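# Put each bottle on the ledge matching its cap

## Task

For every bottle, find the wall ledge whose label strip has the same colour as that bottle's cap, and set the bottle upright on it so that its entire base rests on the ledge.

## Robot and tools

Robot: two seven-joint arms, left_arm and right_arm, each ending in a two-finger parallel gripper. Arm names do not match image sides. Turning a gripper a long way can swing the elbow, since a gripper pose leaves the elbow free.

Scene frame: origin on the plane z = 0, directly under the midpoint between the two arm bases, which sit 0.70 m higher. +x points forward (the way both arms face), +z up, and left_arm is on the +y side. Gripper frame: fingers point along its +z, and the pads close along its y. end_effector_position is the spot between the pads when shut, a little behind the fingertips; while closing, the tips advance about 17 mm along +z, mostly while the pads are still over 70 mm apart.

The row: every command uses 16 numbers covering both arms, even if only one moves. First left_arm: x, y, z (metres, scene frame, absolute), then qw, qx, qy, qz (absolute orientation in the scene frame, w first), then opening. Then the same eight for right_arm. Opening runs from -1 (closed) to +1 (fully open, 0.145 m). Going from open to shut needs at least about 0.5 s.

execute_actions(actions, cameras): actions is a list of actions; each action is a list of 1 to 15 rows, one row per 1/30 s control step. A short action repeats its final row until its 15 steps (0.5 s) are used. Each arm's target must lie within 0.6 m of that gripper's current position along each of the gripper's own axes, or the action is rejected for both arms; if the first action fails this against the latest reported state, or any action is malformed, nothing runs. An empty list only reports state and images. cameras: omitted, null or ["all"] gives every camera, [] none; an unknown name voids the call.

How commands are followed: each step the commanded orientation is clipped to at most 32 degrees from the measured one, and the joints move by damped inverse kinematics, favouring position. One action may fall short; the result's "Hand target" line shows where each arm is now being sent, so send the remainder next. To keep an orientation, repeat the same quaternion rather than copying a drifted reading. For an idle arm that touches nothing, repeat at every call the full pose it had in the last result before it stopped, plus its desired opening. "Tool commands" lists each gripper's current command; a 0 you send is a real half-open command, so resend the present value to leave a gripper alone.

move(target, speed, blend, opening_speed, blocking, cameras): target is one 16-number row or a list of up to 15 rows, all absolute poses with no 0.6 m limit. Each gripper travels in a straight line from its Hand target, rotating the short way; all paths finish together, last at least 0.5 s and are cut off after 10 s. speed: m/s, 0.002 to 1.1, default 0.25, rotation up to twice that in rad/s; one value or one per target. blend: metres, corner rounding for lists; default 0 stops at each point. opening_speed: rate of the opening command per second on the -1..1 scale, at least 0.2. Openings of the first row start at once; changed openings in later rows are applied on arrival after everything settles. blocking=false returns after about 0.5 s while the move continues; a new move takes over from the current point. Paths ignore obstacles and the other arm; grippers lag, stray and can far exceed speed, especially with an arm nearly straight. The "move:" line reports the ending (done, off_target, moving, held, fault) and limits (paced: pose clipped; held: steps withheld). An arm not named is done, meaning at rest within 3 mm and 2 degrees. Neither done nor off_target tells you about contact.

wait(seconds 0 to 10): lets time pass with last commands held; a running move keeps going. stop(): brakes a running move, needing some distance. zoom_image(camera cam_high or cam_low, region [x0, y0, x1, y1] in pixels, at most 504x504): enlarges part of that camera's latest image. read_manual(section "licences"): licence texts only. finished_scene(scene = current scene number): ends the scene irreversibly; the goal must hold with the robot let go.

Results: positions in metres and wxyz quaternions, possibly a few cm off, worse at long reach. grip_measured uses the opening scale; the last Joint positions value is the opening in metres. "within noise" under Joint velocities means that arm is still. Joint torques follow joint order, include gravity, have fixed offsets and noise, are positive toward larger joint values; numbers 3 and 4 wrap at ±28 N m. Only execute_actions results list step-by-step positions. MOTOR HOT appears at 85 °C; at 100 °C an OVER-TEMPERATURE FAULT halts that arm for 30 to 60 s or more.

Cameras: cam_high and cam_low, both 896x504, pinhole with radial distortion. cam_high sits near (-0.17, -0.94, 0.85), cam_low near (-0.05, 1.03, 0.88); calibration may be off by a couple of degrees and millimetres.

Gripping: to hold, command an opening well under grip_measured; lower squeezes harder, up to about 10 N per pad on objects up to roughly 11 cm wide. Fast closing can squeeze too hard.

Avoid: knocking anything off the work area, dropping or releasing moving objects, fast impacts, aiming far past a contact, and arm-to-arm contact. The clearance check does not stop grippers, housings or wrist cameras meeting, and closing on the other arm's fingers counts as a press. Holding loads, stretched arms and pushing toward unreachable poses heat motors. Loose objects may occasionally get nudged by outside pushes.

Each tool is called after "Request:" as name([rows], argument=value, ...), one row to a line, values as JSON.

## Session

Request:
execute_actions(actions=[])

Request:
zoom_image(camera="cam_high", region=[420, 200, 560, 330])

Request:
zoom_image(camera="cam_high", region=[520, 220, 680, 420])

Request:
zoom_image(camera="cam_low", region=[330, 150, 510, 390])

Request:
zoom_image(camera="cam_low", region=[455, 130, 615, 270])

Scene clock: 0.00 s.
left_arm: end_effector_position=(+0.2239, +0.1828, +0.6144) grip_measured=+1.00 end_effector_quat_wxyz=(-0.319, +0.395, -0.515, +0.691) | right_arm: end_effector_position=(+0.4009, -0.1655, +0.3728) grip_measured=+1.00 end_effector_quat_wxyz=(+0.260, +0.265, +0.837, +0.401)
Joint positions: left_arm=[-1.106 0.942 0.535 2.339 -0.48 -0.199 -0.367 0.145] | right_arm=[0.583 0.619 -0.841 0.925 -1.182 -0.496 -0.047 0.145]
Joint velocities: within noise
Joint torques (N m): no reading
Motor temperatures (°C): left_arm=[21 21 22 20 21 23 21] | right_arm=[20 22 22 19 20 19 21]
Hand target: left_arm +0.2239, +0.1828, +0.6144; -0.319, +0.395, -0.515, +0.691 | right_arm +0.4009, -0.1655, +0.3728; +0.260, +0.265, +0.837, +0.401
Tool commands: left_gripper/opening=+1.0 right_gripper/opening=+1.0

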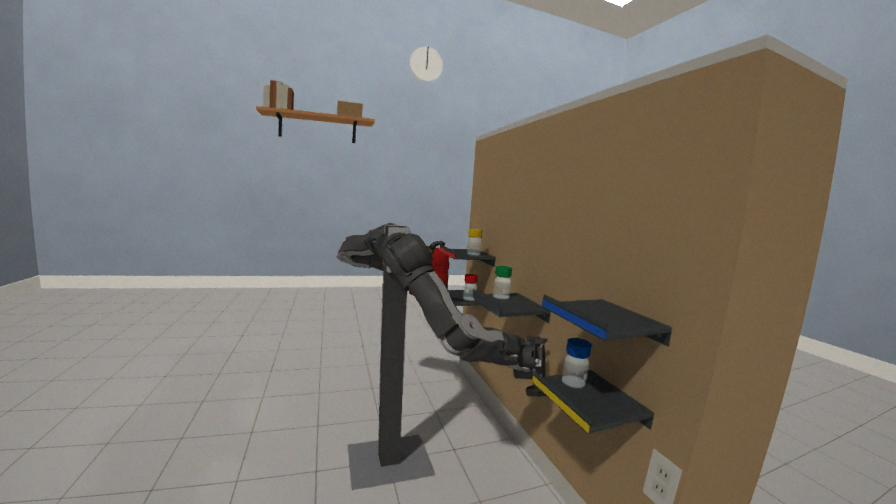

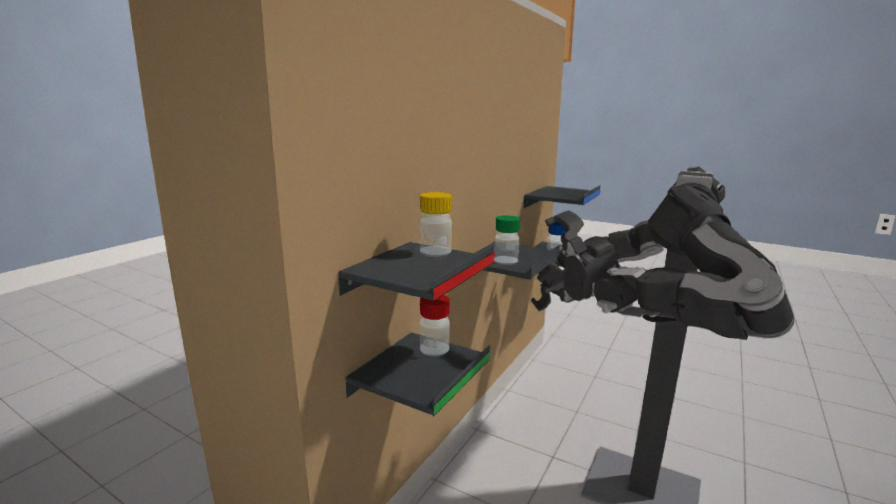

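Scaled by 3.600 from the camera's 896x504 image, which has a finer 1280x720 frame.

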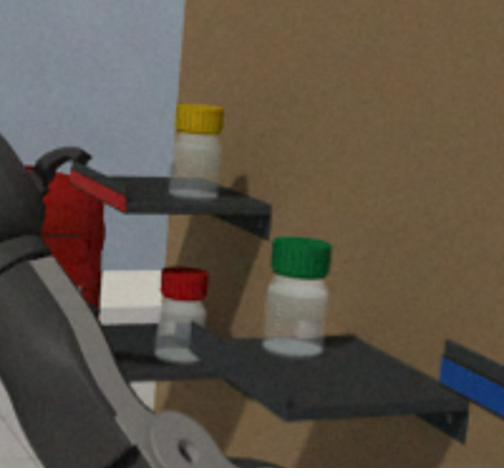

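Scaled by 2.520 from the camera's 896x504 image, which has a finer 1280x720 frame.

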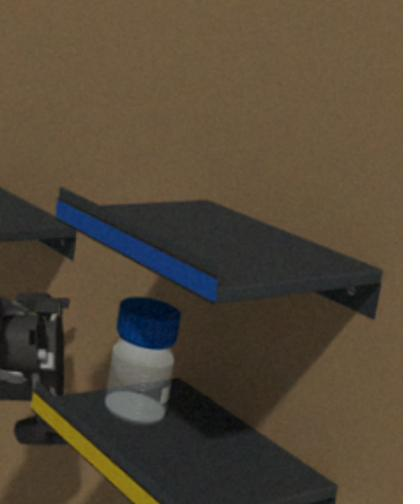

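Scaled by 2.100 from the camera's 896x504 image, which has a finer 1280x720 frame.

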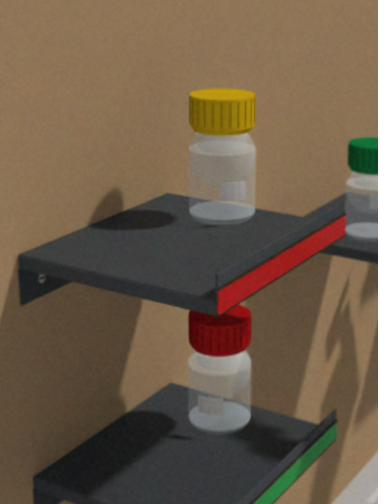

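Scaled by 3.150 from the camera's 896x504 image, which has a finer 1280x720 frame.

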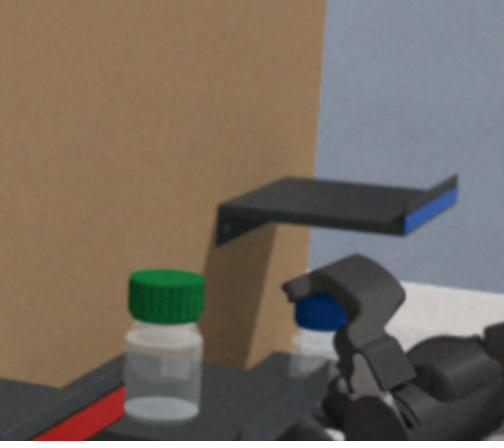

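Request:
move([
  [0.24,0.22,0.64,0,0.7933,0,0.6088,0.5,0.29,-0.19,0.39,0.0794,0.7865,-0.1035,0.6036,0.4],
  [0.27,0.34,0.685,0,0.7933,0,0.6088,0.5,0.265,-0.312,0.485,0.0794,0.7865,-0.1035,0.6036,0.4],
  [0.33,0.34,0.682,0,0.7933,0,0.6088,0.5,0.32,-0.328,0.482,0.0794,0.7865,-0.1035,0.6036,0.4],
], speed=0.25, blend=[0.03,0.02,0])

Request:
zoom_image(camera="cam_high", region=[420, 200, 680, 420])

Request:
zoom_image(camera="cam_low", region=[390, 170, 520, 280])

Request:
zoom_image(camera="cam_low", region=[530, 190, 620, 270])

Scene clock: 62.87 s.
left_arm: end_effector_position=(+0.3304, +0.3389, +0.6837) grip_measured=+0.50 end_effector_quat_wxyz=(+0.001, +0.792, -0.003, +0.610) | right_arm: end_effector_position=(+0.3201, -0.3283, +0.4843) grip_measured=+0.40 end_effector_quat_wxyz=(+0.079, +0.784, -0.102, +0.607)
Joint positions: left_arm=[-1.053 1.384 1.271 1.888 1.584 0.485 -0.15 0.112] | right_arm=[-0.122 0.223 0.482 1.778 0.214 0.444 0.172 0.105]
Joint velocities: within noise
Joint torques (N m): left_arm=[3.94 3.18 2.3 0.57 0.13 -0.68 -0.04] | right_arm=[2.76 2.99 0.47 3.75 0.18 -0.31 -0.1]
Motor temperatures (°C): left_arm=[21 21 23 22 21 23 21] | right_arm=[22 23 22 20 20 19 21]
Hand target: left_arm +0.3300, +0.3400, +0.6821; +0.000, +0.793, +0.000, +0.609 | right_arm +0.3200, -0.3280, +0.4821; +0.079, +0.787, -0.103, +0.604
Off the commanded pose: left_arm 0.002 m, 0 deg | right_arm 0.002 m, 0 deg.
joint sent to its limit (left arm) — joint 5 (forearm roll), upper limit. The joint targets still meet the commanded pose.
move: done

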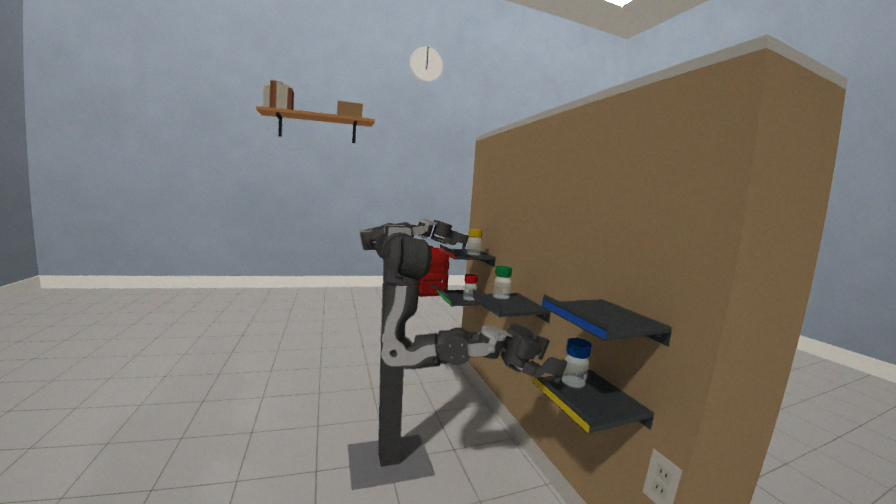

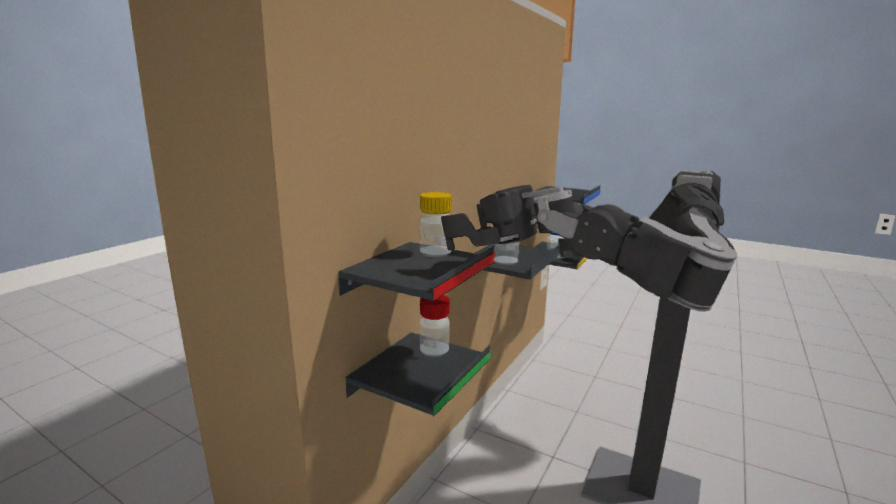

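Scaled by 1.938 from the camera's 896x504 image, which has a finer 1280x720 frame.

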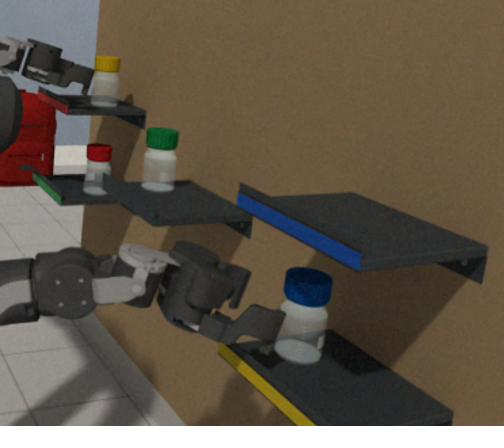

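Scaled by 3.877 from the camera's 896x504 image, which has a finer 1280x720 frame.

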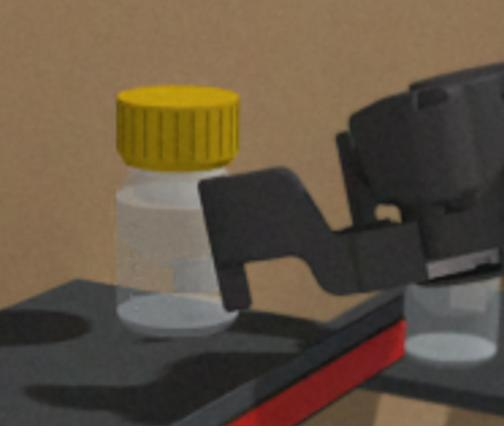

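Scaled by 5.600 from the camera's 896x504 image, which has a finer 1280x720 frame.

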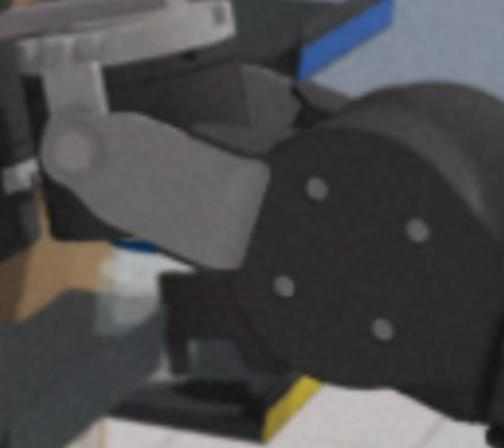

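Request:
move(target=[0.39,0.338,0.676,0,0.7933,0,0.6088,0.5,0.388,-0.347,0.477,0.0794,0.7865,-0.1035,0.6036,0.4], speed=0.1)

Request:
zoom_image(camera="cam_high", region=[540, 320, 640, 410])

Request:
zoom_image(camera="cam_high", region=[440, 210, 510, 270])

Request:
zoom_image(camera="cam_low", region=[390, 170, 520, 280])

Scene clock: 87.77 s.
left_arm: end_effector_position=(+0.3905, +0.3363, +0.6773) grip_measured=+0.50 end_effector_quat_wxyz=(-0.007, +0.789, -0.023, +0.614) | right_arm: end_effector_position=(+0.3882, -0.3472, +0.4783) grip_measured=+0.40 end_effector_quat_wxyz=(+0.079, +0.786, -0.105, +0.604)
Joint positions: left_arm=[-1.407 1.662 1.49 1.635 1.584 0.332 -0.131 0.112] | right_arm=[0.196 0.302 0.39 1.41 0.158 0.395 0.17 0.105]
Joint velocities: within noise
Joint torques (N m): left_arm=[5.13 0.99 3.81 -0.01 0.13 -0.52 -0.06] | right_arm=[4.21 4.15 0.38 3.97 0.15 -0.54 0.02]
Motor temperatures (°C): left_arm=[22 22 23 21 21 24 21] | right_arm=[21 23 22 20 20 19 21]
Hand target: left_arm +0.3900, +0.3382, +0.6760; -0.009, +0.790, -0.020, +0.612 | right_arm +0.3880, -0.3470, +0.4772; +0.079, +0.786, -0.103, +0.604
Off the commanded pose: left_arm 0.002 m, 3 deg | right_arm 0.001 m, 0 deg.
joint sent to its limit (left arm) — joint 1 (shoulder pitch), lower limit; joint 5 (forearm roll), upper limit. The joint targets are off in orientation, not in position.
move: off_target (left_arm)

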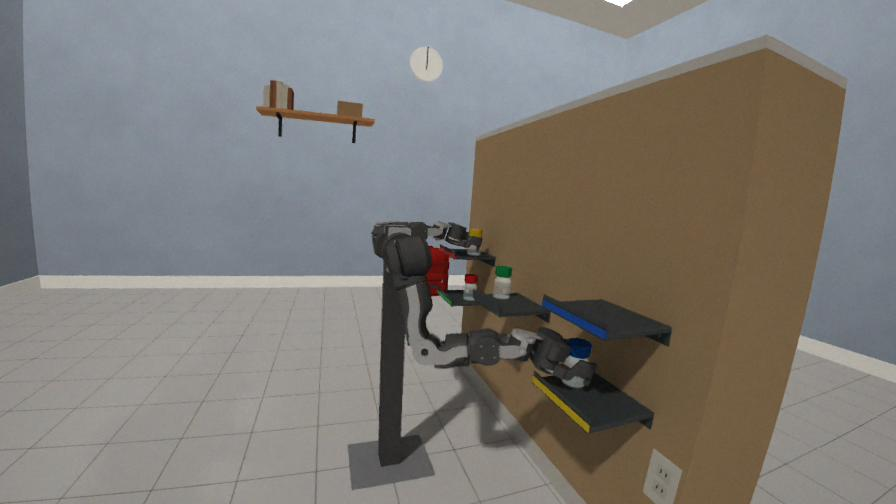

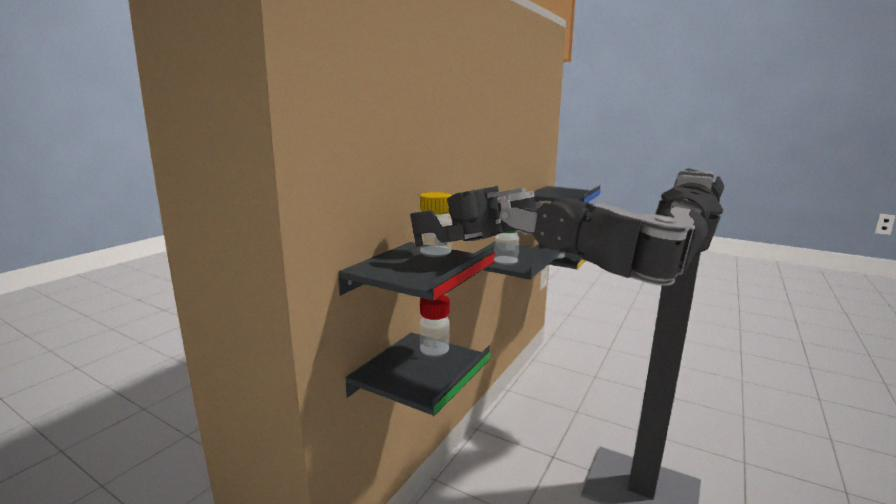

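Scaled by 5.040 from the camera's 896x504 image, which has a finer 1280x720 frame.

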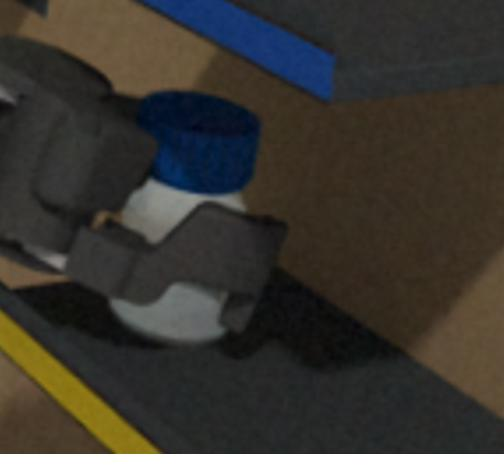

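Scaled by 7.200 from the camera's 896x504 image, which has a finer 1280x720 frame.

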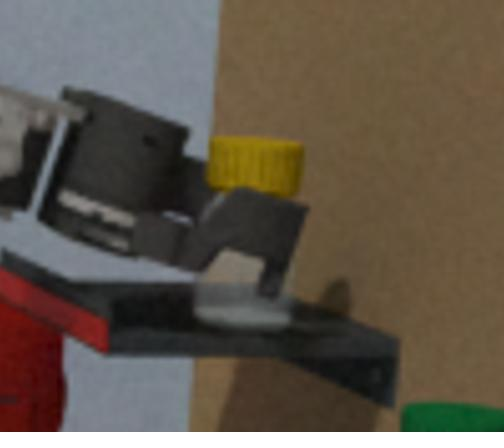

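Scaled by 3.877 from the camera's 896x504 image, which has a finer 1280x720 frame.

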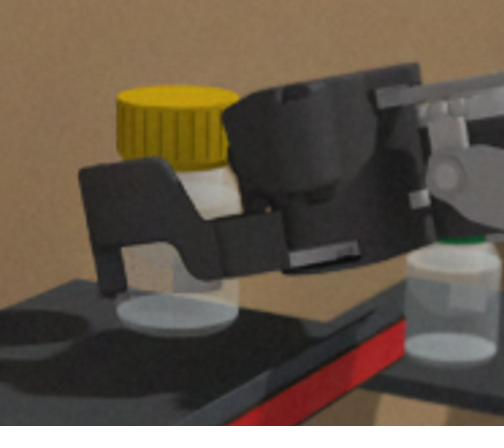

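Request:
move([
  [0.384,0.338,0.676,0,0.7933,0,0.6088,0.5,0.386,-0.347,0.477,0.0794,0.7865,-0.1035,0.6036,0.4],
  [0.384,0.338,0.676,0,0.7933,0,0.6088,-0.6,0.386,-0.347,0.477,0.0794,0.7865,-0.1035,0.6036,-0.6],
], speed=0.08, opening_speed=0.9)

Request:
zoom_image(camera="cam_high", region=[540, 280, 640, 410])

Request:
zoom_image(camera="cam_low", region=[390, 170, 520, 280])

Scene clock: 101.13 s.
left_arm: end_effector_position=(+0.3845, +0.3369, +0.6764) grip_measured=-0.24 end_effector_quat_wxyz=(-0.007, +0.789, -0.022, +0.613) | right_arm: end_effector_position=(+0.3862, -0.3475, +0.4765) grip_measured=-0.30 end_effector_quat_wxyz=(+0.080, +0.787, -0.104, +0.602)
Joint positions: left_arm=[-1.407 1.635 1.492 1.663 1.584 0.336 -0.134 0.057] | right_arm=[0.187 0.302 0.39 1.415 0.157 0.395 0.169 0.053]
Joint velocities: within noise
Joint torques (N m): left_arm=[4.92 1.02 4.1 0.27 0.12 -0.55 -0.04] | right_arm=[4.07 3.92 0.92 4.78 0.25 -0.5 0.08]
Motor temperatures (°C): left_arm=[22 21 24 21 21 24 21] | right_arm=[22 23 22 20 20 20 21]
Hand target: left_arm +0.3840, +0.3381, +0.6758; -0.008, +0.790, -0.020, +0.612 | right_arm +0.3860, -0.3470, +0.4770; +0.079, +0.787, -0.104, +0.604
Off the commanded pose: left_arm 0.001 m, 3 deg | right_arm 0.001 m, 0 deg.
joint sent to its limit (left arm) — joint 1 (shoulder pitch), lower limit; joint 5 (forearm roll), upper limit. The joint targets are off in orientation, not in position.
move: off_target (left_arm); target 2's new opening was sent with left_arm's hand 0.001 m and 3 deg from that target

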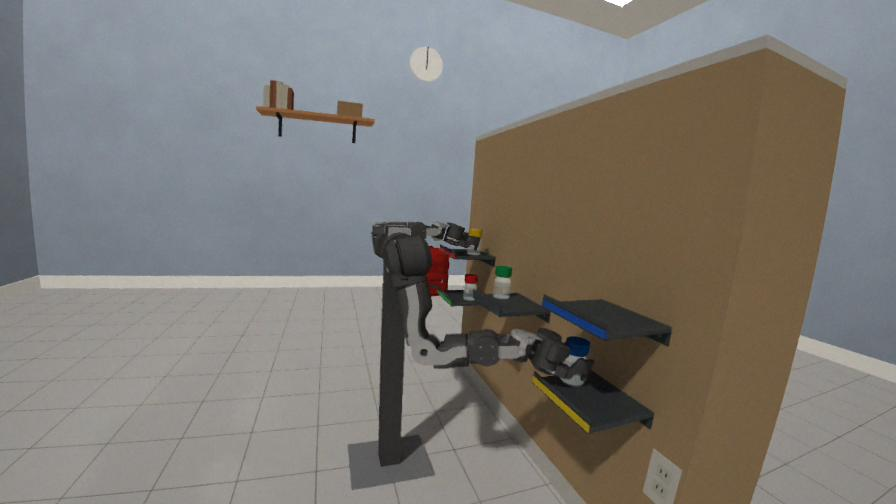

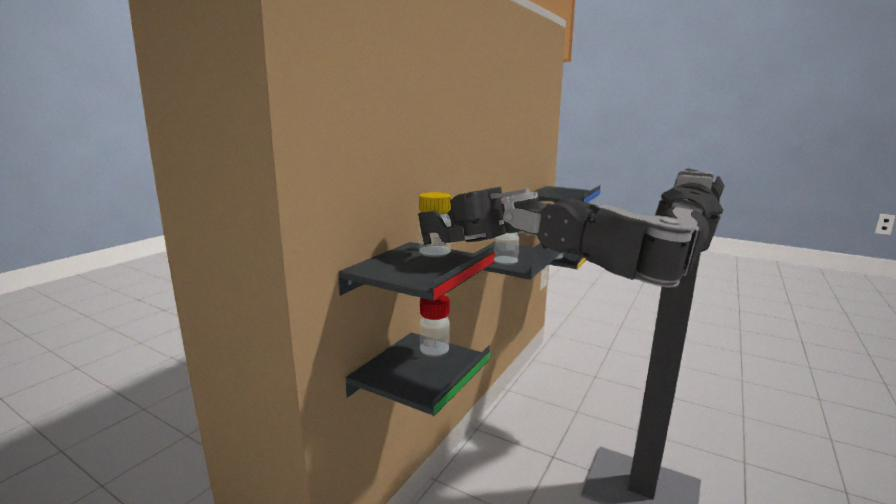

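Scaled by 3.877 from the camera's 896x504 image, which has a finer 1280x720 frame.

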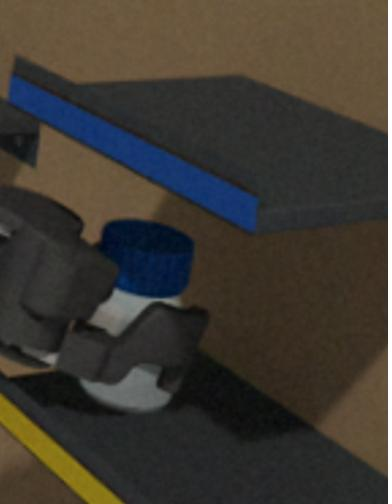

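Scaled by 3.877 from the camera's 896x504 image, which has a finer 1280x720 frame.

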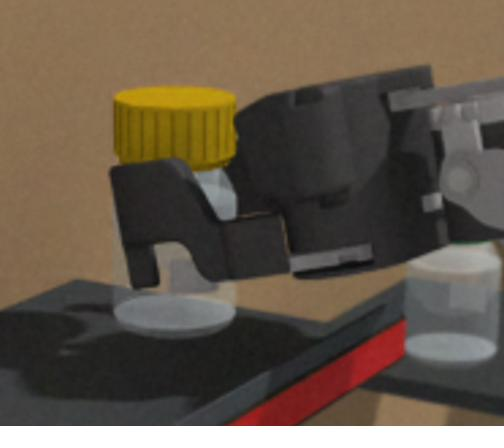

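Request:
move([
  [0.384,0.338,0.725,0,0.7933,0,0.6088,-0.6,0.386,-0.347,0.516,0.0794,0.7865,-0.1035,0.6036,-0.6],
  [0.27,0.33,0.725,0,0.7933,0,0.6088,-0.6,0.262,-0.314,0.53,0.0794,0.7865,-0.1035,0.6036,-0.6],
  [0.26,0.22,0.68,0.0794,0.7865,-0.1035,0.6036,-0.6,0.25,-0.35,0.725,0.0794,0.7865,-0.1035,0.6036,-0.6],
  [0.26,0.18,0.66,0.0794,0.7865,-0.1035,0.6036,-0.6,0.385,-0.39,0.725,0.0794,0.7865,-0.1035,0.6036,-0.6],
], speed=[0.06,0.12,0.15,0.12], blend=[0.01,0.015,0.015,0])

Request:
zoom_image(camera="cam_high", region=[530, 210, 680, 360])

Request:
zoom_image(camera="cam_low", region=[500, 130, 660, 270])

Scene clock: 126.67 s.
left_arm: end_effector_position=(+0.2610, +0.1817, +0.6599) grip_measured=-0.24 end_effector_quat_wxyz=(+0.140, +0.788, -0.154, +0.579) | right_arm: end_effector_position=(+0.3852, -0.3907, +0.7239) grip_measured=-0.30 end_effector_quat_wxyz=(+0.079, +0.787, -0.106, +0.603)
Joint positions: left_arm=[-0.412 1.092 0.729 2.431 1.585 0.781 -0.216 0.057] | right_arm=[0.867 1.276 -0.33 1.543 1.461 0.785 -0.423 0.053]
Joint velocities: within noise
Joint torques (N m): left_arm=[3.15 4.87 1.5 0.84 0.12 -0.58 0.25] | right_arm=[5.26 5.13 3.78 1.54 -0.11 -0.34 0.18]
Motor temperatures (°C): left_arm=[22 21 25 21 21 24 21] | right_arm=[22 23 22 21 20 20 21]
Hand target: left_arm +0.2606, +0.1805, +0.6600; +0.142, +0.788, -0.157, +0.579 | right_arm +0.3850, -0.3900, +0.7250; +0.079, +0.787, -0.103, +0.604
Off the commanded pose: left_arm 0.002 m, 9 deg | right_arm 0.001 m, 0 deg.
joint sent to its limit (left arm) — joint 4 (elbow), upper limit, where the elbow is as bent as it goes; joint 5 (forearm roll), upper limit; joint 6 (wrist pitch), upper limit. The joint targets are off in orientation, not in position.
joint sent to its limit (right arm) — joint 6 (wrist pitch), upper limit. The joint targets still meet the commanded pose.
move: off_target (left_arm)

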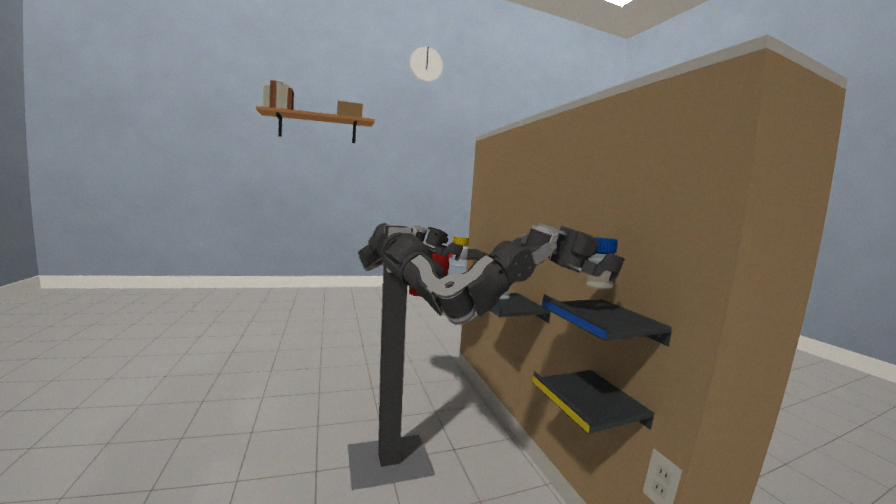

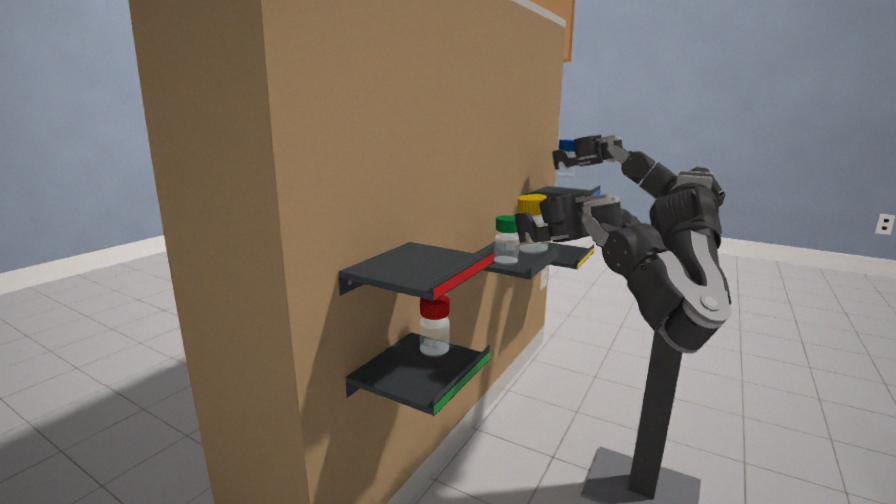

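Scaled by 3.360 from the camera's 896x504 image, which has a finer 1280x720 frame.

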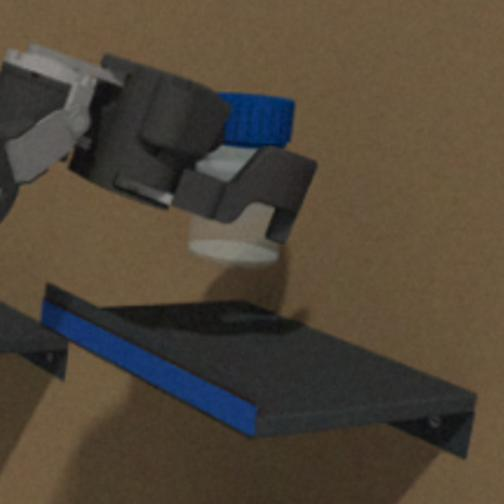

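Scaled by 3.150 from the camera's 896x504 image, which has a finer 1280x720 frame.

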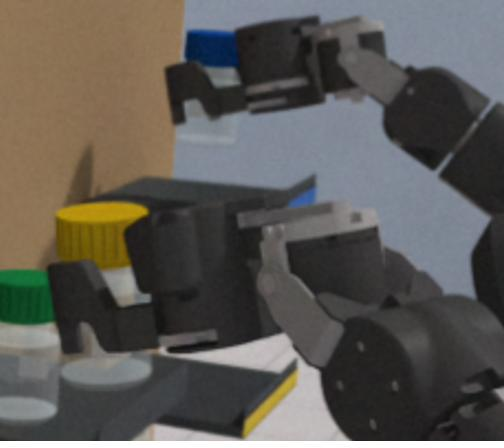

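Request:
move([
  [0.265,0.10,0.65,0.0794,0.7865,-0.1035,0.6036,-0.6,0.385,-0.39,0.686,0.0794,0.7865,-0.1035,0.6036,-0.6],
  [0.265,0.09,0.65,0.0794,0.7865,-0.1035,0.6036,-0.6,0.385,-0.39,0.672,0.0794,0.7865,-0.1035,0.6036,-0.6],
], speed=[0.08,0.03])

Request:
zoom_image(camera="cam_high", region=[530, 210, 680, 360])

Request:
zoom_image(camera="cam_low", region=[500, 130, 660, 270])

Scene clock: 138.77 s.
left_arm: end_effector_position=(+0.2655, +0.0904, +0.6498) grip_measured=-0.24 end_effector_quat_wxyz=(+0.230, +0.765, -0.244, +0.550) | right_arm: end_effector_position=(+0.3848, -0.3903, +0.6691) grip_measured=-0.30 end_effector_quat_wxyz=(+0.081, +0.790, -0.104, +0.599)
Joint positions: left_arm=[0.318 1.026 -0.138 2.432 1.585 0.781 -0.372 0.057] | right_arm=[0.571 1.351 -0.315 1.592 1.49 0.523 -0.398 0.053]
Joint velocities: within noise
Joint torques (N m): left_arm=[5.02 2.76 1.42 1.21 0.07 -0.56 0.02] | right_arm=[4.18 6.92 5.44 1.33 -0.05 -0.67 0.18]
Motor temperatures (°C): left_arm=[22 22 25 21 21 24 21] | right_arm=[22 23 22 21 20 20 21]
Hand target: left_arm +0.2657, +0.0902, +0.6499; +0.230, +0.765, -0.243, +0.550 | right_arm +0.3850, -0.3901, +0.6720; +0.080, +0.787, -0.104, +0.603
Off the commanded pose: left_arm 0.001 m, 25 deg | right_arm 0.003 m, 1 deg.
joint read past its limit (left arm) — joint 4 (elbow), upper limit, where the elbow is as bent as it goes.
joint sent to its limit (left arm) — joint 4 (elbow), upper limit, where the elbow is as bent as it goes; joint 5 (forearm roll), upper limit; joint 6 (wrist pitch), upper limit. The joint targets are off in orientation, not in position.
move: off_target (left_arm)

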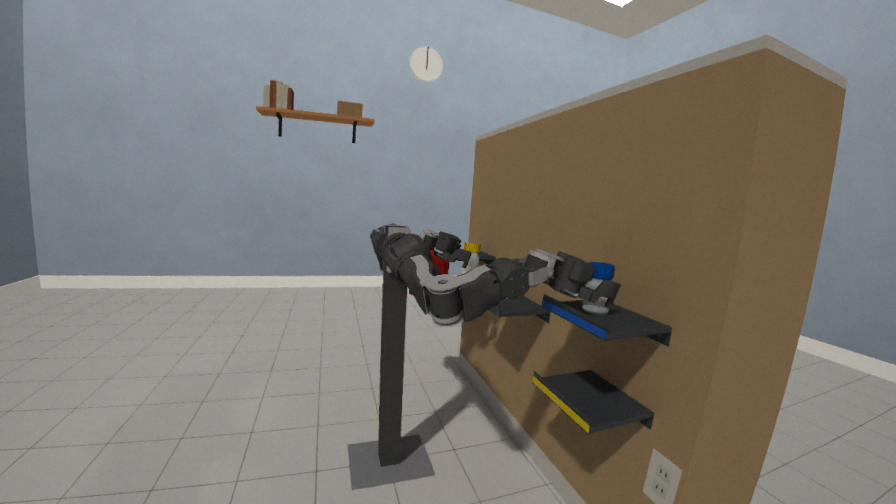

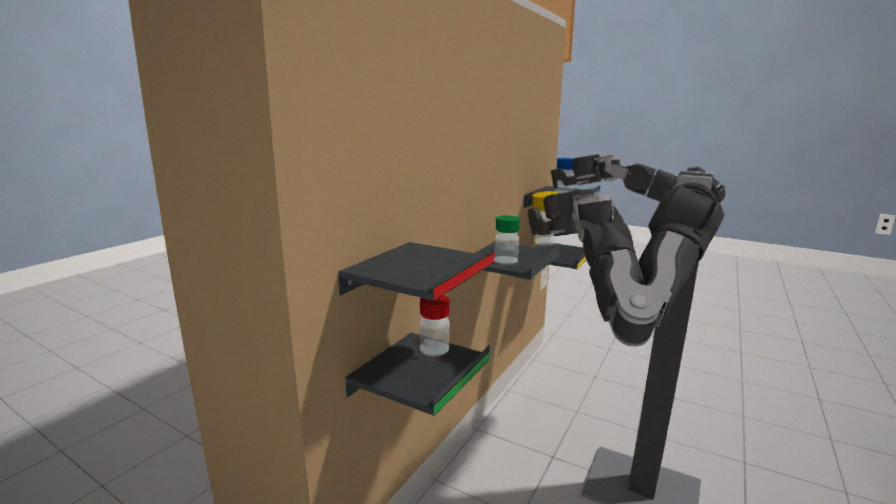

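Scaled by 3.360 from the camera's 896x504 image, which has a finer 1280x720 frame.

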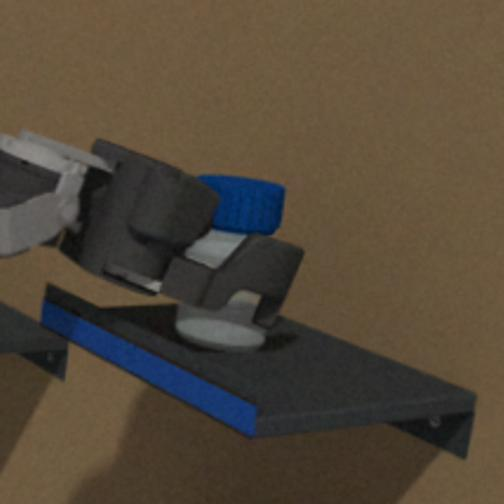

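Scaled by 3.150 from the camera's 896x504 image, which has a finer 1280x720 frame.

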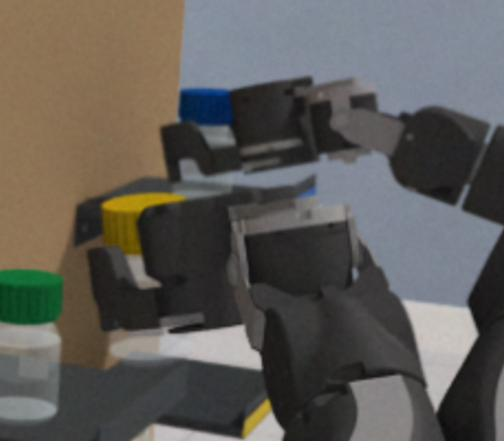

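Request:
move(target=[0.265,0.09,0.65,0.0794,0.7865,-0.1035,0.6036,-0.6,0.385,-0.39,0.661,0.0794,0.7865,-0.1035,0.6036,-0.6], speed=0.02)

Request:
zoom_image(camera="cam_high", region=[530, 210, 680, 360])

Scene clock: 156.33 s.
left_arm: end_effector_position=(+0.2660, +0.0907, +0.6497) grip_measured=-0.24 end_effector_quat_wxyz=(+0.228, +0.765, -0.243, +0.551) | right_arm: end_effector_position=(+0.3853, -0.3908, +0.6686) grip_measured=-0.30 end_effector_quat_wxyz=(+0.081, +0.779, -0.105, +0.612)
Joint positions: left_arm=[0.321 1.025 -0.141 2.432 1.585 0.781 -0.378 0.057] | right_arm=[0.536 1.364 -0.315 1.598 1.49 0.453 -0.391 0.053]
Joint velocities: within noise
Joint torques (N m): left_arm=[4.6 2.89 1.81 1.22 0.07 -0.56 0.16] | right_arm=[2.76 6.16 3.25 0.76 0.04 -0.16 0.13]
Motor temperatures (°C): left_arm=[22 22 24 21 21 24 21] | right_arm=[22 24 23 20 20 20 21]
Hand target: left_arm +0.2658, +0.0902, +0.6499; +0.230, +0.765, -0.243, +0.551 | right_arm +0.3850, -0.3899, +0.6619; +0.079, +0.786, -0.103, +0.604
Off the commanded pose: left_arm 0.001 m, 24 deg | right_arm 0.008 m, 1 deg.
joint read past its limit (left arm) — joint 4 (elbow), upper limit, where the elbow is as bent as it goes.
joint sent to its limit (left arm) — joint 4 (elbow), upper limit, where the elbow is as bent as it goes; joint 5 (forearm roll), upper limit; joint 6 (wrist pitch), upper limit.
move: off_target (left_arm, right_arm; path cut at 10 s)

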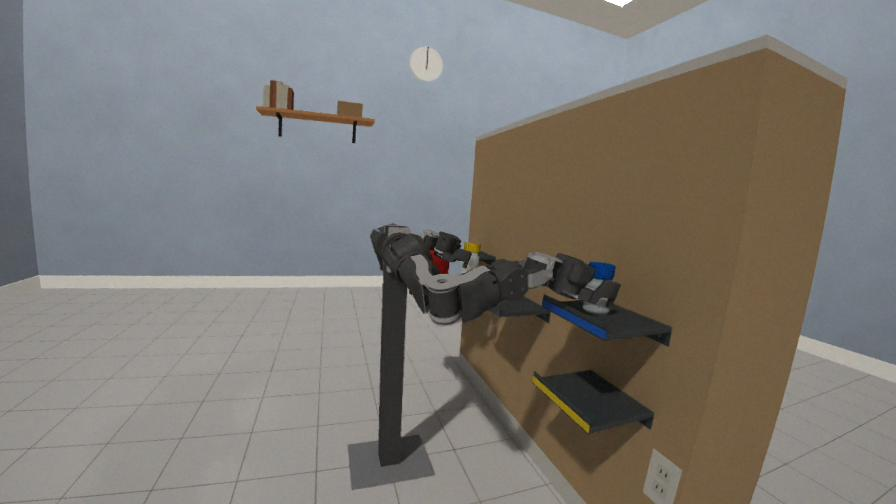

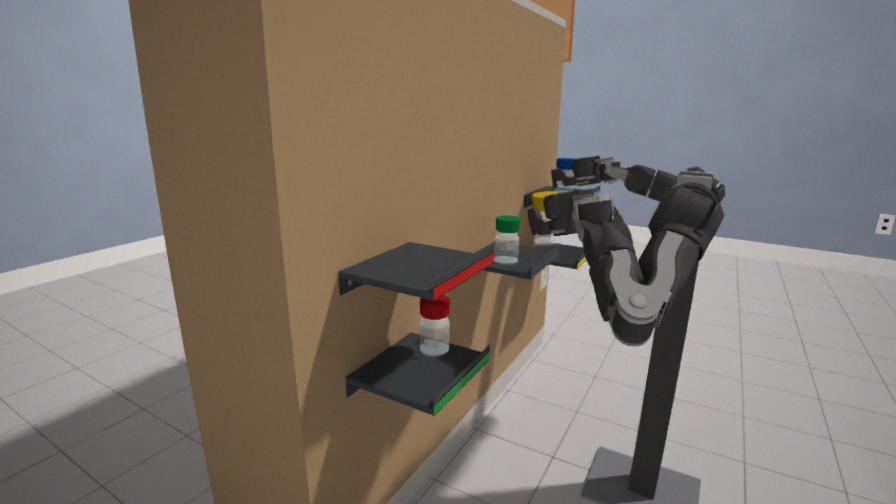

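Scaled by 3.360 from the camera's 896x504 image, which has a finer 1280x720 frame.

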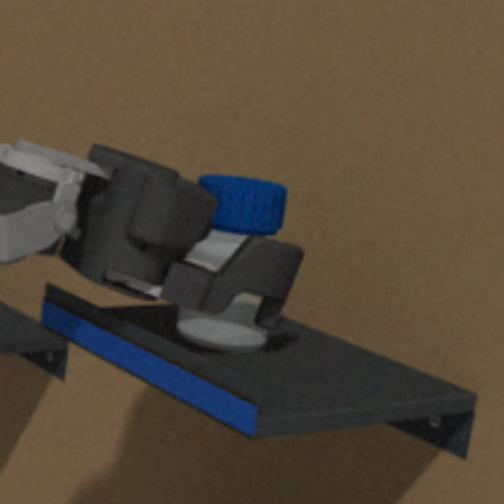

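Request:
move([
  [0.2658,0.0902,0.6499,0.230,0.765,-0.243,0.551,-0.6,0.385,-0.39,0.667,0.0794,0.7865,-0.1035,0.6036,-0.6],
  [0.2658,0.0902,0.6499,0.230,0.765,-0.243,0.551,-0.6,0.385,-0.39,0.668,0.0794,0.7865,-0.1035,0.6036,0.2],
  [0.2658,0.0902,0.6499,0.230,0.765,-0.243,0.551,-0.6,0.27,-0.36,0.69,0.0794,0.7865,-0.1035,0.6036,0.2],
  [0.2658,0.0902,0.6499,0.230,0.765,-0.243,0.551,-0.6,0.23,-0.36,0.56,0.0794,0.7865,-0.1035,0.6036,0.2],
], speed=[0.03,0.03,0.12,0.2], opening_speed=0.7)

Request:
zoom_image(camera="cam_high", region=[530, 210, 680, 360])

Scene clock: 174.43 s.
left_arm: end_effector_position=(+0.2660, +0.0907, +0.6497) grip_measured=-0.24 end_effector_quat_wxyz=(+0.228, +0.765, -0.243, +0.551) | right_arm: end_effector_position=(+0.2296, -0.3610, +0.5598) grip_measured=+0.20 end_effector_quat_wxyz=(+0.081, +0.787, -0.106, +0.602)
Joint positions: left_arm=[0.321 1.025 -0.141 2.432 1.585 0.781 -0.378 0.057] | right_arm=[-0.902 0.667 0.825 2.157 1.029 0.322 -0.135 0.09]
Joint velocities: within noise
Joint torques (N m): left_arm=[4.36 2.94 1.83 1.22 0.07 -0.63 0.17] | right_arm=[-0.28 3.73 2.99 2.55 -0.03 -0.54 0.18]
Motor temperatures (°C): left_arm=[22 22 24 21 21 24 21] | right_arm=[22 24 23 20 20 20 21]
Hand target: left_arm +0.2658, +0.0902, +0.6499; +0.230, +0.765, -0.243, +0.551 | right_arm +0.2300, -0.3600, +0.5601; +0.079, +0.787, -0.103, +0.604
Off the commanded pose: left_arm 0.001 m, 0 deg | right_arm 0.001 m, 0 deg.
joint read past its limit (left arm) — joint 4 (elbow), upper limit, where the elbow is as bent as it goes.
joint sent to its limit (left arm) — joint 4 (elbow), upper limit, where the elbow is as bent as it goes; joint 5 (forearm roll), upper limit. The joint targets still meet the commanded pose.
move: done

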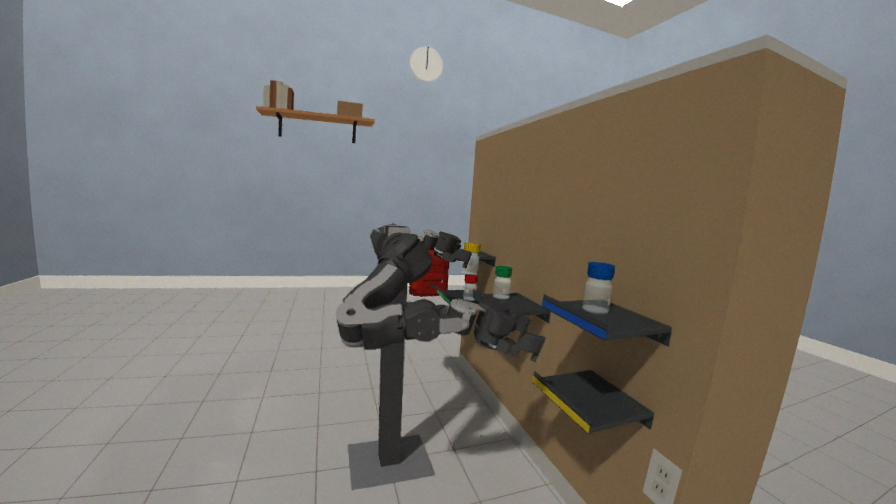

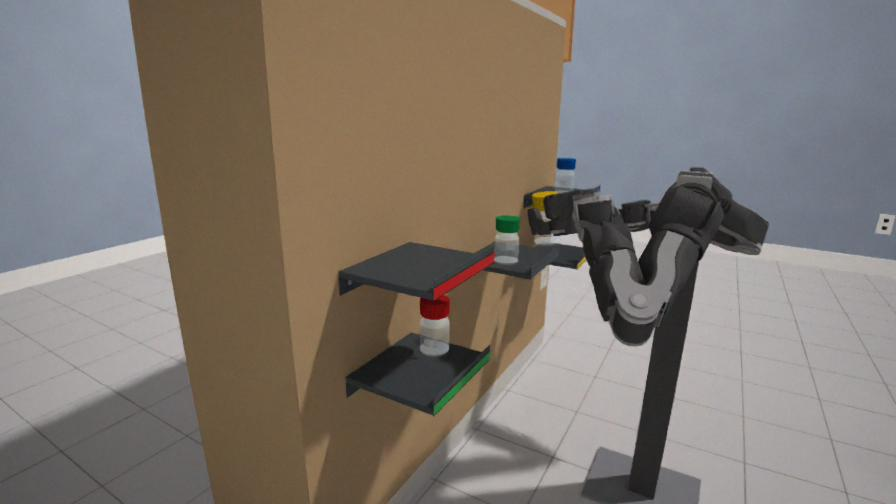

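Scaled by 3.360 from the camera's 896x504 image, which has a finer 1280x720 frame.

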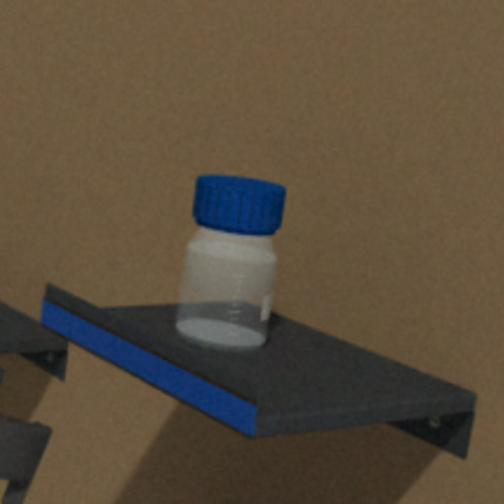

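Request:
move([
  [0.30,-0.02,0.64,0.0794,0.7865,-0.1035,0.6036,-0.6,0.23,-0.36,0.56,0.0794,0.7865,-0.1035,0.6036,0.2],
  [0.385,-0.043,0.605,0.0794,0.7865,-0.1035,0.6036,-0.6,0.23,-0.36,0.56,0.0794,0.7865,-0.1035,0.6036,0.2],
], speed=[0.15,0.1])

Request:
zoom_image(camera="cam_high", region=[470, 240, 570, 340])

Request:
zoom_image(camera="cam_low", region=[460, 190, 600, 300])

Scene clock: 189.43 s.
left_arm: end_effector_position=(+0.3851, -0.0414, +0.6029) grip_measured=-0.24 end_effector_quat_wxyz=(+0.077, +0.790, -0.103, +0.600) | right_arm: end_effector_position=(+0.2296, -0.3610, +0.5599) grip_measured=+0.20 end_effector_quat_wxyz=(+0.081, +0.787, -0.106, +0.603)
Joint positions: left_arm=[0.904 0.153 -1.056 1.72 1.181 0.54 -1.114 0.057] | right_arm=[-0.902 0.667 0.825 2.157 1.029 0.322 -0.135 0.09]
Joint velocities: within noise
Joint torques (N m): left_arm=[9.27 -1.89 1.91 3.3 -0.52 -0.53 0.24] | right_arm=[-0.25 3.76 2.99 2.52 -0.01 -0.53 0.16]
Motor temperatures (°C): left_arm=[23 22 24 21 21 24 21] | right_arm=[21 24 23 20 20 20 21]
Hand target: left_arm +0.3850, -0.0430, +0.6050; +0.079, +0.787, -0.104, +0.604 | right_arm +0.2300, -0.3600, +0.5601; +0.079, +0.786, -0.103, +0.604
Off the commanded pose: left_arm 0.003 m, 1 deg | right_arm 0.001 m, 0 deg.
move: done

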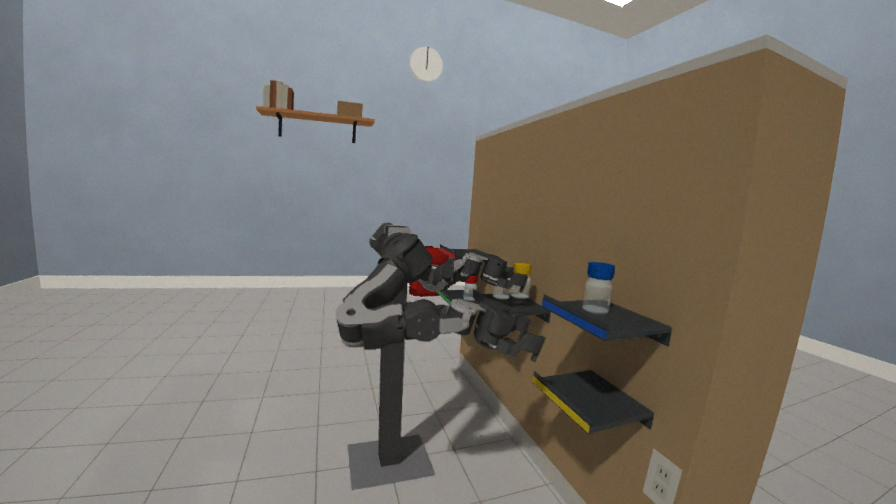

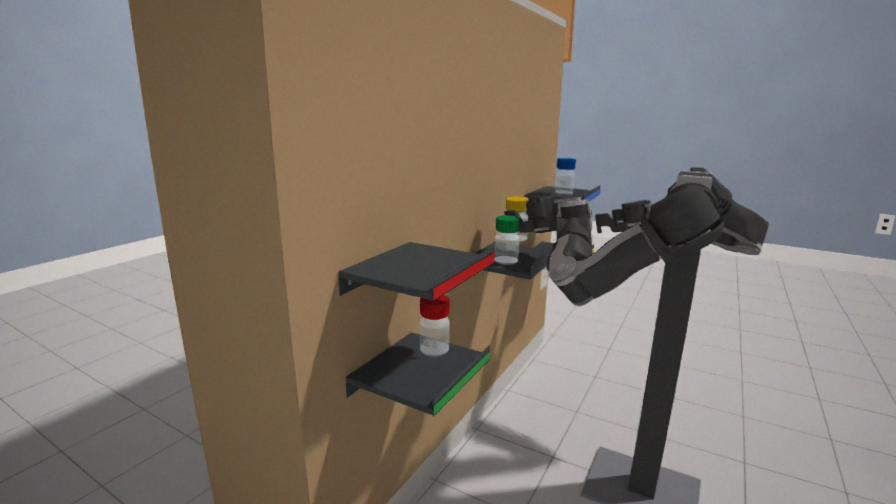

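Scaled by 5.040 from the camera's 896x504 image, which has a finer 1280x720 frame.

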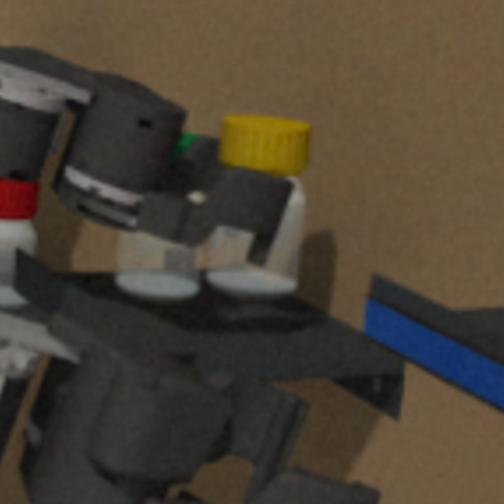

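Scaled by 3.600 from the camera's 896x504 image, which has a finer 1280x720 frame.

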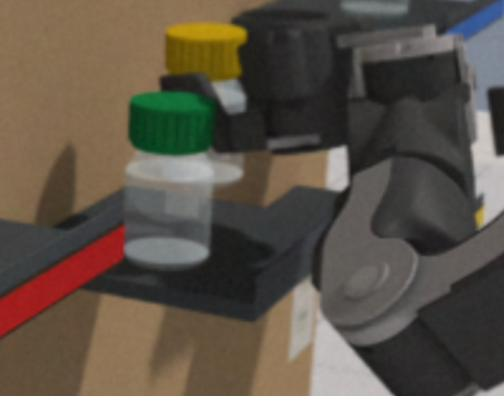

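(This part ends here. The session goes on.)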